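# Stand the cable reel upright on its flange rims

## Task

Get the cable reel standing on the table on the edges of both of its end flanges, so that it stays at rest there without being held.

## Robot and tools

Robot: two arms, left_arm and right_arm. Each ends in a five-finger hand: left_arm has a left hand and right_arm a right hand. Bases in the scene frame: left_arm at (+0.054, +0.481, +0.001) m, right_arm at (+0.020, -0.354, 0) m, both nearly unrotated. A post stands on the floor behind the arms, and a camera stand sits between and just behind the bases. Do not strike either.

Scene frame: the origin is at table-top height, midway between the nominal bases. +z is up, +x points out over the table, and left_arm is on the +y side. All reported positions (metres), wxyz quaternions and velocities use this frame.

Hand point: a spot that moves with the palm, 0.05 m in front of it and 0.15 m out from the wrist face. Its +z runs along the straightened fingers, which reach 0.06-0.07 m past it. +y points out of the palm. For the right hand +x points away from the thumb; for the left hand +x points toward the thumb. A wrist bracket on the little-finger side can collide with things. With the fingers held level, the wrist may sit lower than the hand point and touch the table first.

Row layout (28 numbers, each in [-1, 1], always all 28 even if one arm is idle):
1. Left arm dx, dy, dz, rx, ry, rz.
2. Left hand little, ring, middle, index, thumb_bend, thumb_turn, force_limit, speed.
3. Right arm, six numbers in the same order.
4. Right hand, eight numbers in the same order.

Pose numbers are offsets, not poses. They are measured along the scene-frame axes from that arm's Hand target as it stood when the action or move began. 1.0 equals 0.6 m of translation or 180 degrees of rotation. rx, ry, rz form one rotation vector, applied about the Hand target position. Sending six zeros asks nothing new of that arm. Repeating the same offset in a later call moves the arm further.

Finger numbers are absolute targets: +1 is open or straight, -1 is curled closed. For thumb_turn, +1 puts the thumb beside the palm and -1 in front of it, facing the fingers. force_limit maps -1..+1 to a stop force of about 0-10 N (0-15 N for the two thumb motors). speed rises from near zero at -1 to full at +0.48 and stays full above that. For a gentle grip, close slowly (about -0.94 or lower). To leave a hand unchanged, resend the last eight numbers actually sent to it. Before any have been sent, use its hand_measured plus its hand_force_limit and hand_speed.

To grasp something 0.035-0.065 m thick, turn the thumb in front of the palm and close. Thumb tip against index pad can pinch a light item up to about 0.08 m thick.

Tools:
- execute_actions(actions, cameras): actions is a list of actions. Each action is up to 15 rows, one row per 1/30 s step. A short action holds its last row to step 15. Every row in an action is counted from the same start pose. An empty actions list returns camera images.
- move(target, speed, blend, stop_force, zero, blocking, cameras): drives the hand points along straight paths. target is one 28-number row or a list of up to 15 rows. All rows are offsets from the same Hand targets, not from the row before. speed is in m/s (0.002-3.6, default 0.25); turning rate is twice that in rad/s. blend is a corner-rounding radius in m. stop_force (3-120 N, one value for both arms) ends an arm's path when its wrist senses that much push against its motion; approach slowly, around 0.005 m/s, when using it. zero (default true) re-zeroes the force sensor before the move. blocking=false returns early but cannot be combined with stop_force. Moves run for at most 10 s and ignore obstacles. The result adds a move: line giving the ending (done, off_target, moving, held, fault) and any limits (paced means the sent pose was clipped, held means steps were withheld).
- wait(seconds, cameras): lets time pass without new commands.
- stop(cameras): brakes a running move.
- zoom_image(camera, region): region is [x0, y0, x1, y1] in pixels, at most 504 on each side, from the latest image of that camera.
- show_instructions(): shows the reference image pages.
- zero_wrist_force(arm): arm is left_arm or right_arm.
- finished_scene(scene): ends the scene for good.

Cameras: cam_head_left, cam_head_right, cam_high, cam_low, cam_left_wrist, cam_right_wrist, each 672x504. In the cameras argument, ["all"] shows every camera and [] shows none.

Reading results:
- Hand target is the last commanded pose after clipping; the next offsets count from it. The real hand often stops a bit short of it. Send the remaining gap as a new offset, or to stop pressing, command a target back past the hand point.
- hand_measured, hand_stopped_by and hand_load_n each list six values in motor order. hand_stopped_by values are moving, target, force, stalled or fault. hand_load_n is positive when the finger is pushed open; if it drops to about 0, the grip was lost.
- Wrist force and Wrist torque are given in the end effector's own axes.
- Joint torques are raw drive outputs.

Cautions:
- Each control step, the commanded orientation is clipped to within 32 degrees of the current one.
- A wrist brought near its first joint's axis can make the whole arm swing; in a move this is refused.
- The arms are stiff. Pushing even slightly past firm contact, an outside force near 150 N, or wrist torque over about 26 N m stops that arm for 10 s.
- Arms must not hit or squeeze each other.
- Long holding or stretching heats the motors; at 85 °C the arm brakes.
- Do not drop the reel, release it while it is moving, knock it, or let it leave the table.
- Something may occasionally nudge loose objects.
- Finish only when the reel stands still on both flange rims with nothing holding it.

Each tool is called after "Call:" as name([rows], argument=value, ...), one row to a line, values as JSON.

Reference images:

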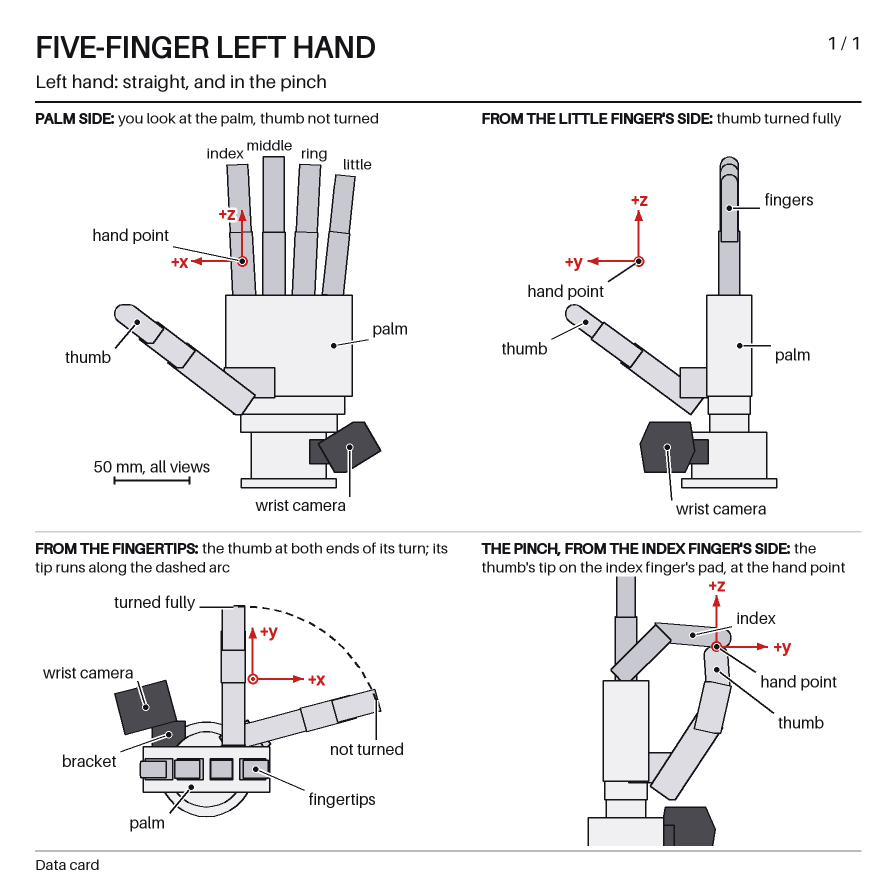

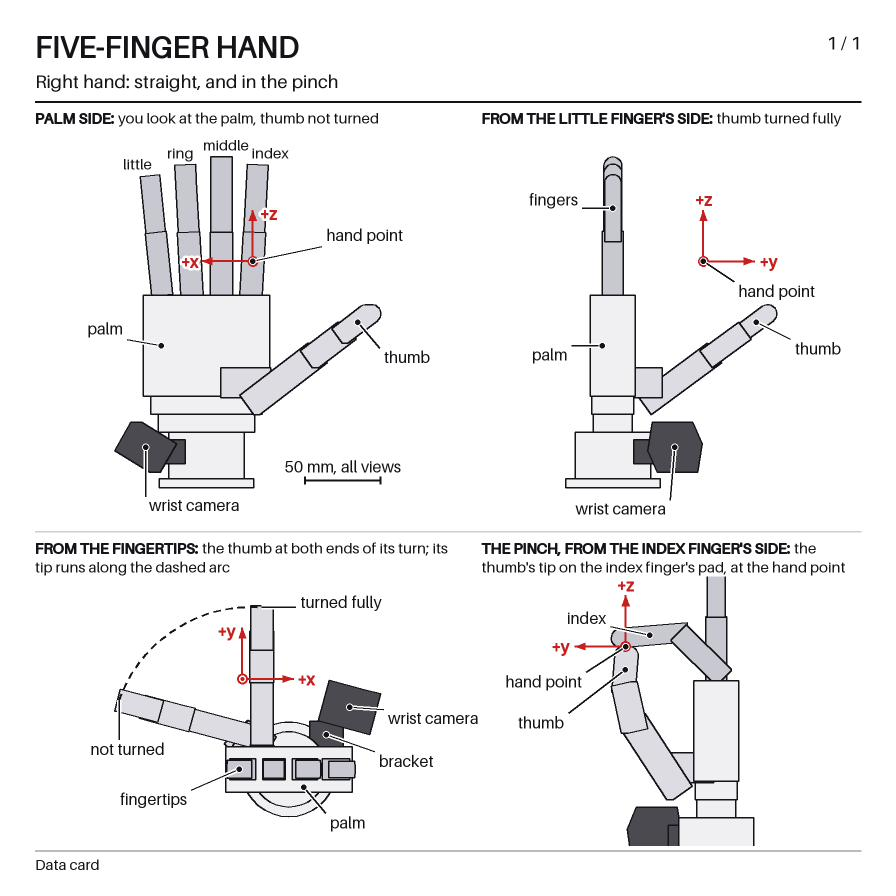

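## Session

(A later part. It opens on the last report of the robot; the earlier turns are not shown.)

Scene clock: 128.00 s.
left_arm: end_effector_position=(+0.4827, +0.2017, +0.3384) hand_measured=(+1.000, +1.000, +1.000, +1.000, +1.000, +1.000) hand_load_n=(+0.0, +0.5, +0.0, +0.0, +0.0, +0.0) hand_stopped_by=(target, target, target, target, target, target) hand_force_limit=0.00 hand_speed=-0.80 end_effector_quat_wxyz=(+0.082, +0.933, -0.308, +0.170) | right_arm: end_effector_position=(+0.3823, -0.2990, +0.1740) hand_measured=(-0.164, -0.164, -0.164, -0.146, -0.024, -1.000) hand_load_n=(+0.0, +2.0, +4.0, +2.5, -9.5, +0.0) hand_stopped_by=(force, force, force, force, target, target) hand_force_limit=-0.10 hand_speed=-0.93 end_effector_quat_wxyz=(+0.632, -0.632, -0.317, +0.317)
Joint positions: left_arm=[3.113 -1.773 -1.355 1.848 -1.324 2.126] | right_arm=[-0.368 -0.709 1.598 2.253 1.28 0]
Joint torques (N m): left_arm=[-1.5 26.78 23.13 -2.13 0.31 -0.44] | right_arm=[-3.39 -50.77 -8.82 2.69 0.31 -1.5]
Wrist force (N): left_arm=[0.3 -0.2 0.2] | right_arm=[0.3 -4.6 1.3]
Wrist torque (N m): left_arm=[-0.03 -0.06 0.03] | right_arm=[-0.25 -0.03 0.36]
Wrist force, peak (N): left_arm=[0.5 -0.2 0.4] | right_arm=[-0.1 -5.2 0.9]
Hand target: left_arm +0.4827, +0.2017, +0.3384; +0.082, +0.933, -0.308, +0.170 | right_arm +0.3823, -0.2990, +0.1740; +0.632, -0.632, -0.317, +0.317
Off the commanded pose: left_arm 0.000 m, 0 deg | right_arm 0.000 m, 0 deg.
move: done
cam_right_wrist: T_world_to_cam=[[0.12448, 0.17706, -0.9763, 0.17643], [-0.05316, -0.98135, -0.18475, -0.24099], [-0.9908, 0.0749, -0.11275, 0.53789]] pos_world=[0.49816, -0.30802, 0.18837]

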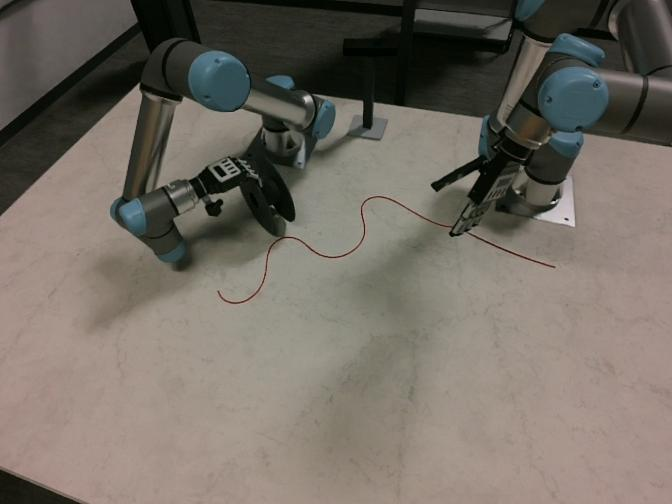

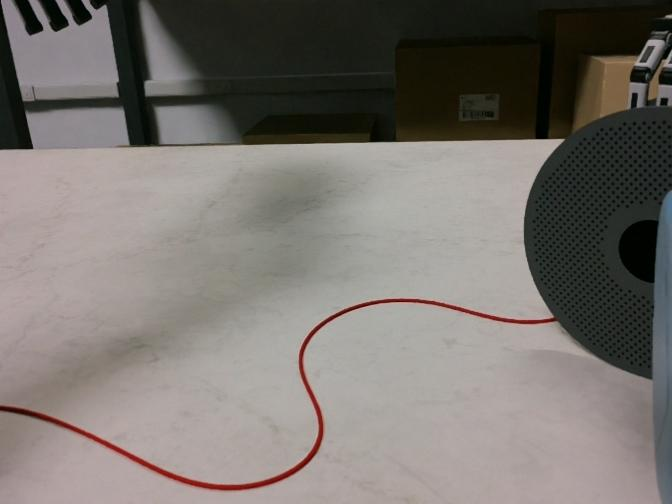

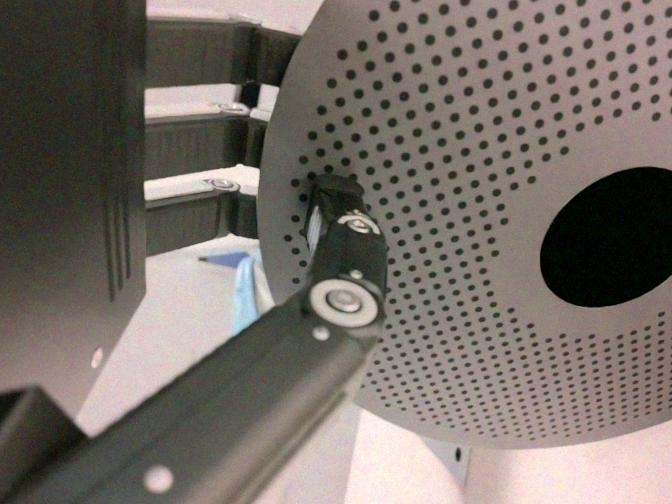

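Call:
move(target=[0,0,0,0,0,0,1,1,1,1,1,1,0,-0.8,0,0,0,0,0,0,-0.08,-0.08,-0.08,-0.08,-0.02,-1,-0.1,-0.95], speed=0.01, cameras=["cam_high","cam_low","cam_right_wrist"])

Call:
zoom_image(camera="cam_high", region=[200, 100, 360, 240])

Scene clock: 131.67 s.
left_arm: end_effector_position=(+0.4827, +0.2017, +0.3384) hand_measured=(+1.000, +1.000, +1.000, +1.000, +1.000, +1.000) hand_load_n=(+0.0, +0.0, +0.0, +0.0, +0.0, +0.0) hand_stopped_by=(target, target, target, target, target, target) hand_force_limit=0.00 hand_speed=-0.80 end_effector_quat_wxyz=(+0.082, +0.933, -0.308, +0.170) | right_arm: end_effector_position=(+0.3823, -0.2990, +0.1740) hand_measured=(-0.080, -0.080, -0.080, -0.080, -0.024, -1.000) hand_load_n=(+0.0, +0.0, +0.0, +0.0, +0.0, +0.0) hand_stopped_by=(target, target, target, target, target, target) hand_force_limit=-0.10 hand_speed=-0.95 end_effector_quat_wxyz=(+0.632, -0.632, -0.317, +0.317)
Joint positions: left_arm=[3.113 -1.773 -1.355 1.848 -1.324 2.126] | right_arm=[-0.368 -0.709 1.598 2.253 1.28 0]
Joint torques (N m): left_arm=[-1.66 26.63 22.51 -2.12 0.26 -0.46] | right_arm=[-1.69 -47.18 -8.63 -0.85 -0.41 -1.51]
Wrist force (N): left_arm=[0.3 -0.2 0.2] | right_arm=[0.8 -0.4 1.0]
Wrist torque (N m): left_arm=[-0.04 -0.06 0.02] | right_arm=[0.10 -0.04 0.36]
Wrist force, peak (N): left_arm=[0.5 -0.4 0.2] | right_arm=[0.2 -4.6 1.3]
Hand target: left_arm +0.4827, +0.2017, +0.3384; +0.082, +0.933, -0.308, +0.170 | right_arm +0.3823, -0.2990, +0.1740; +0.632, -0.632, -0.317, +0.317
Off the commanded pose: left_arm 0.000 m, 0 deg | right_arm 0.000 m, 0 deg.
move: done
cam_right_wrist: T_world_to_cam=[[0.12458, 0.17705, -0.97628, 0.17637], [-0.05315, -0.98135, -0.18475, -0.241], [-0.99079, 0.0749, -0.11285, 0.5379]] pos_world=[0.49816, -0.30802, 0.18837]

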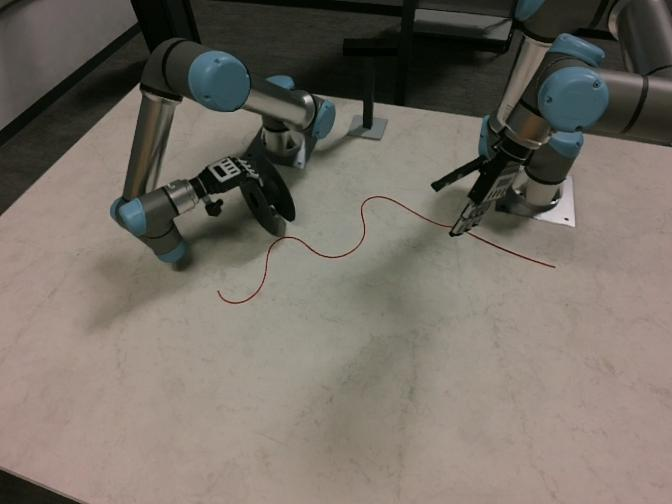

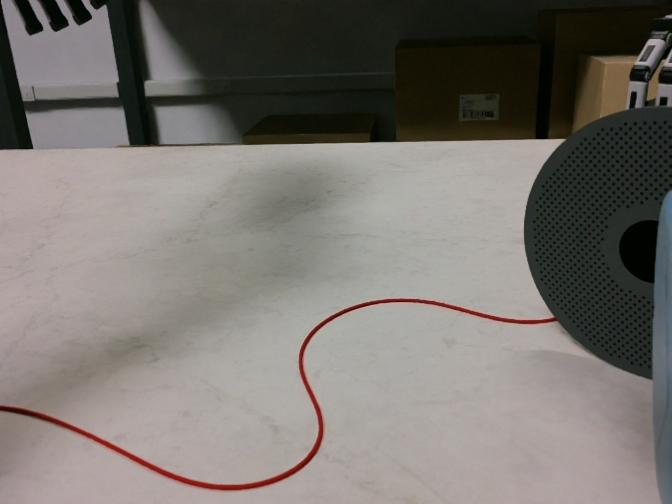

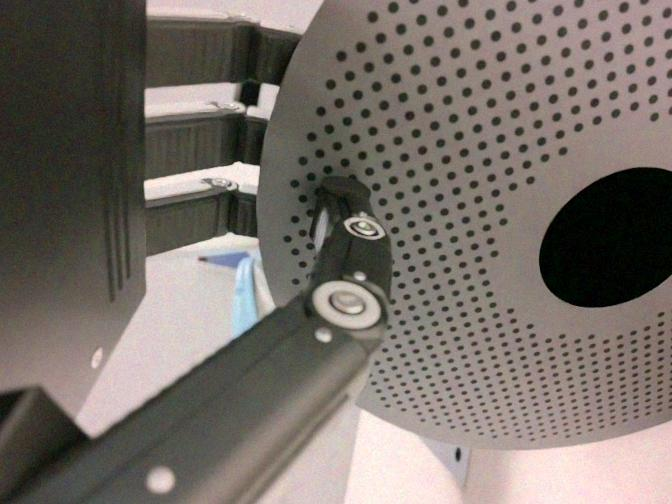

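Scaled by 3.150 from the camera's image (finer frame: 960x720).

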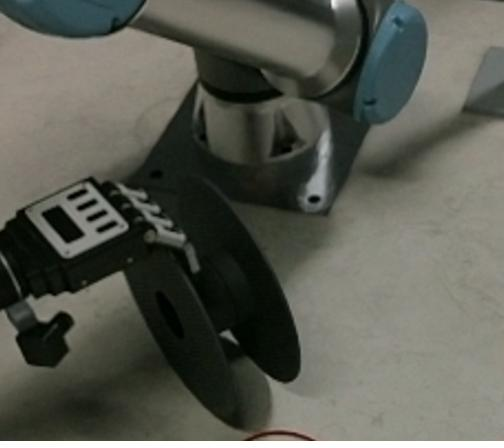

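Call:
move(target=[0,0,0,0,0,0,1,1,1,1,1,1,0,-0.8,0,0,0,0,0,0,0,0,0,0,0.9,-1,-0.1,-0.8], speed=0.01, cameras=["cam_high","cam_low","cam_right_wrist"])

Call:
zoom_image(camera="cam_high", region=[200, 100, 360, 240])

Scene clock: 137.27 s.
left_arm: end_effector_position=(+0.4827, +0.2017, +0.3384) hand_measured=(+1.000, +1.000, +1.000, +1.000, +1.000, +1.000) hand_load_n=(+0.0, +0.0, +0.0, +0.0, +0.0, +0.0) hand_stopped_by=(target, target, target, target, target, target) hand_force_limit=0.00 hand_speed=-0.80 end_effector_quat_wxyz=(+0.082, +0.933, -0.308, +0.170) | right_arm: end_effector_position=(+0.3823, -0.2990, +0.1740) hand_measured=(+0.000, +0.000, +0.000, +0.000, +0.900, -1.000) hand_load_n=(+0.0, +0.0, +0.0, +0.0, +0.0, +0.0) hand_stopped_by=(target, target, target, target, target, target) hand_force_limit=-0.10 hand_speed=-0.80 end_effector_quat_wxyz=(+0.632, -0.632, -0.317, +0.317)
Joint positions: left_arm=[3.113 -1.773 -1.355 1.848 -1.324 2.126] | right_arm=[-0.368 -0.709 1.598 2.253 1.28 0]
Joint torques (N m): left_arm=[-1.27 26.83 23.04 -2.15 0.33 -0.47] | right_arm=[1.87 -40.68 -9.01 3.03 -0.82 -1.39]
Wrist force (N): left_arm=[0.3 -0.3 0.2] | right_arm=[1.1 -0.6 1.4]
Wrist torque (N m): left_arm=[-0.05 -0.05 0.03] | right_arm=[0.04 -0.10 0.38]
Wrist force, peak (N): left_arm=[0.5 -0.3 0.3] | right_arm=[1.2 -0.4 1.7]
Hand target: left_arm +0.4827, +0.2017, +0.3384; +0.082, +0.933, -0.308, +0.170 | right_arm +0.3823, -0.2990, +0.1740; +0.632, -0.632, -0.317, +0.317
Off the commanded pose: left_arm 0.000 m, 0 deg | right_arm 0.000 m, 0 deg.
move: done
cam_right_wrist: T_world_to_cam=[[0.12458, 0.17705, -0.97628, 0.17637], [-0.05315, -0.98135, -0.18475, -0.241], [-0.99079, 0.0749, -0.11285, 0.5379]] pos_world=[0.49816, -0.30802, 0.18837]

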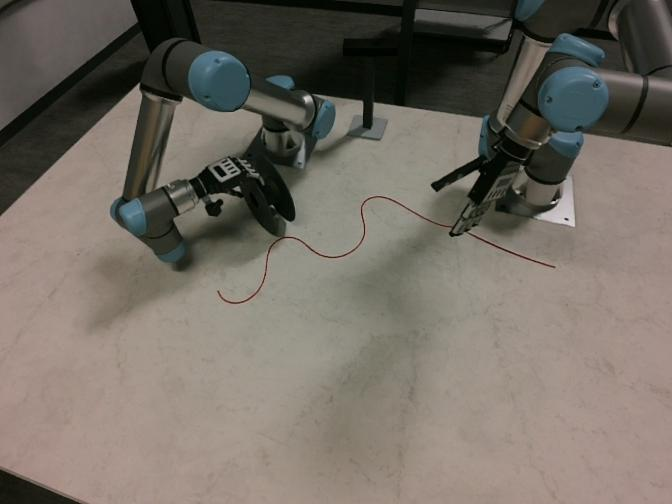

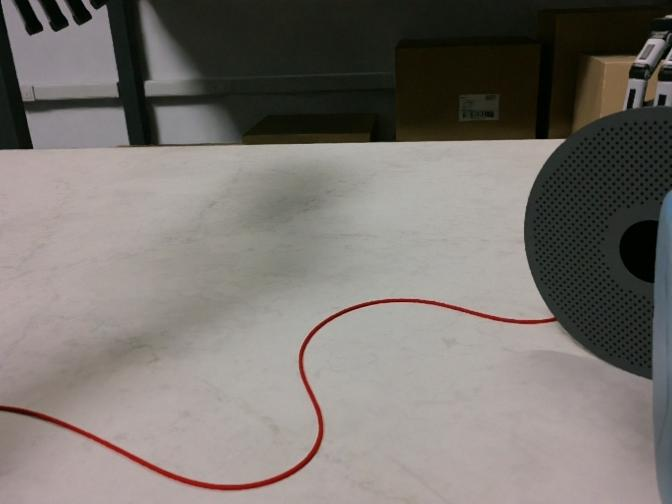

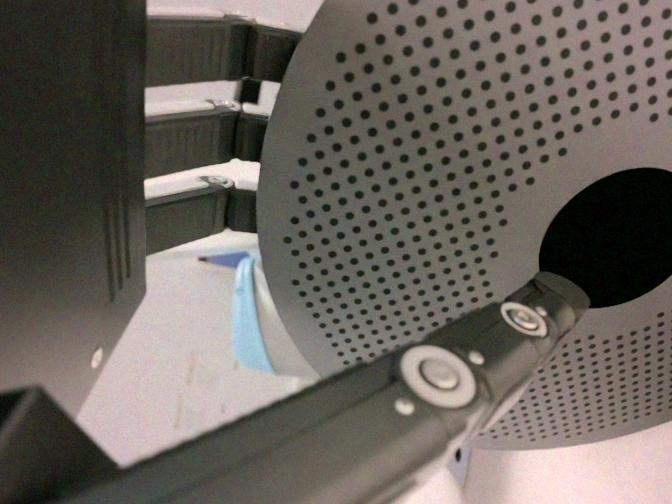

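Scaled by 3.150 from the camera's image (finer frame: 960x720).

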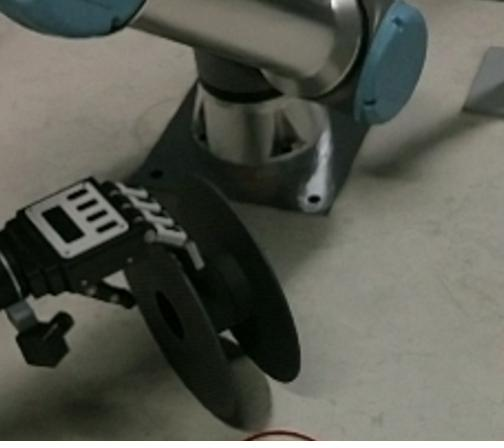

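Call:
move(target=[0,0,0,0,0,0,1,1,1,1,1,1,0,-0.8,0,0,0.18,0,0,0,0,0,0,0,0.9,-1,-0.1,-0.8], speed=0.05, stop_force=4, cameras=["cam_high","cam_low","cam_head_left"])

Call:
zoom_image(camera="cam_high", region=[200, 100, 360, 240])

Scene clock: 141.77 s.
left_arm: end_effector_position=(+0.4827, +0.2017, +0.3384) hand_measured=(+1.000, +1.000, +1.000, +1.000, +1.000, +1.000) hand_load_n=(+0.0, +0.0, +0.0, +0.0, -0.5, +0.0) hand_stopped_by=(target, target, target, target, target, target) hand_force_limit=0.00 hand_speed=-0.80 end_effector_quat_wxyz=(+0.082, +0.933, -0.308, +0.170) | right_arm: end_effector_position=(+0.3823, -0.2990, +0.2820) hand_measured=(+0.000, +0.000, +0.000, +0.000, +0.900, -1.000) hand_load_n=(+0.0, +0.0, +0.0, +0.0, +0.0, +0.0) hand_stopped_by=(target, target, target, target, target, target) hand_force_limit=-0.10 hand_speed=-0.80 end_effector_quat_wxyz=(+0.632, -0.632, -0.317, +0.317)
Joint positions: left_arm=[3.113 -1.773 -1.355 1.848 -1.324 2.126] | right_arm=[-0.368 -0.89 1.581 2.45 1.28 0]
Joint torques (N m): left_arm=[-1.5 26.96 22.62 -2.22 0.25 -0.45] | right_arm=[-0.04 -49.33 -20.47 4.12 -0.3 0.15]
Wrist force (N): left_arm=[0.4 -0.1 0.2] | right_arm=[1.1 -0.5 1.4]
Wrist torque (N m): left_arm=[-0.03 -0.07 0.03] | right_arm=[0.06 -0.09 0.38]
Wrist force, peak (N): left_arm=[0.4 -0.3 0.4] | right_arm=[1.2 -0.4 1.6]
Hand target: left_arm +0.4827, +0.2017, +0.3384; +0.082, +0.933, -0.308, +0.170 | right_arm +0.3823, -0.2990, +0.2820; +0.632, -0.632, -0.317, +0.317
Off the commanded pose: left_arm 0.000 m, 0 deg | right_arm 0.000 m, 0 deg.
move: done
Images, in order (width x height): cam_head_left 672x504, cam_high 672x504, cam_low 672x504.

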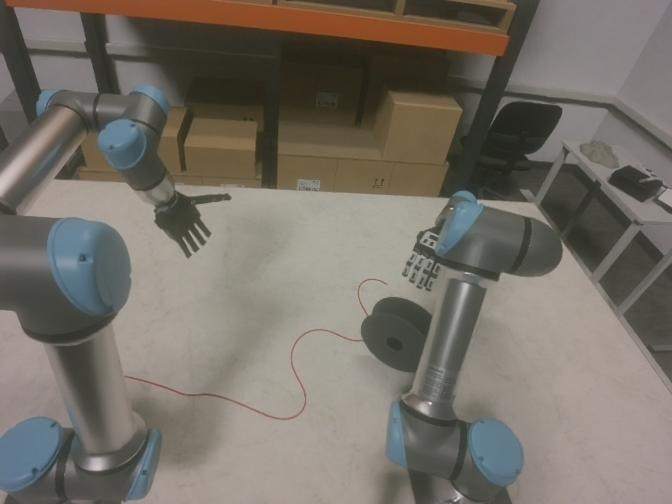

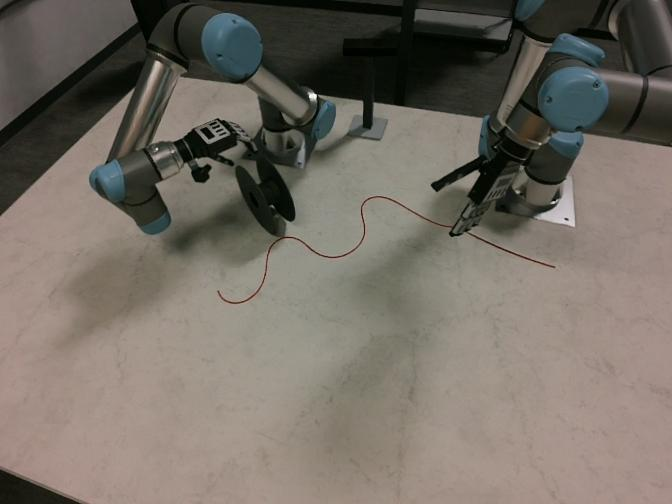

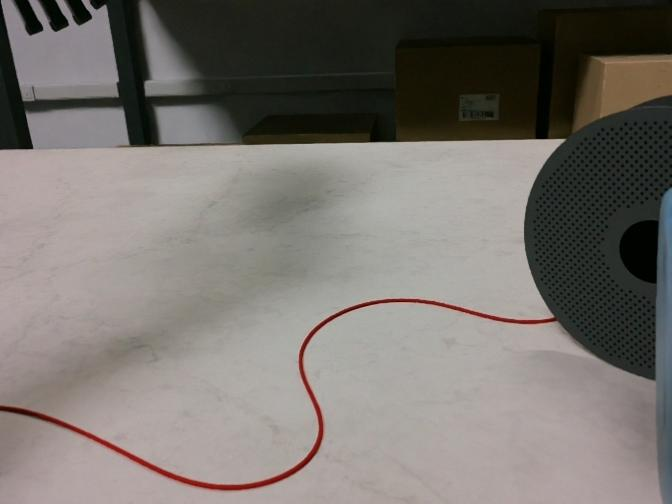

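Scaled by 3.150 from the camera's image (finer frame: 960x720).

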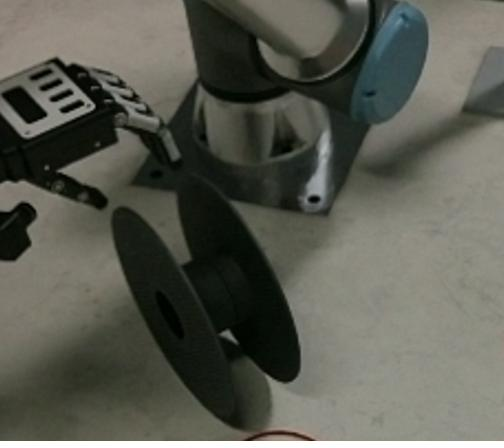

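Call:
finished_scene()

The scene is finished: the task was done.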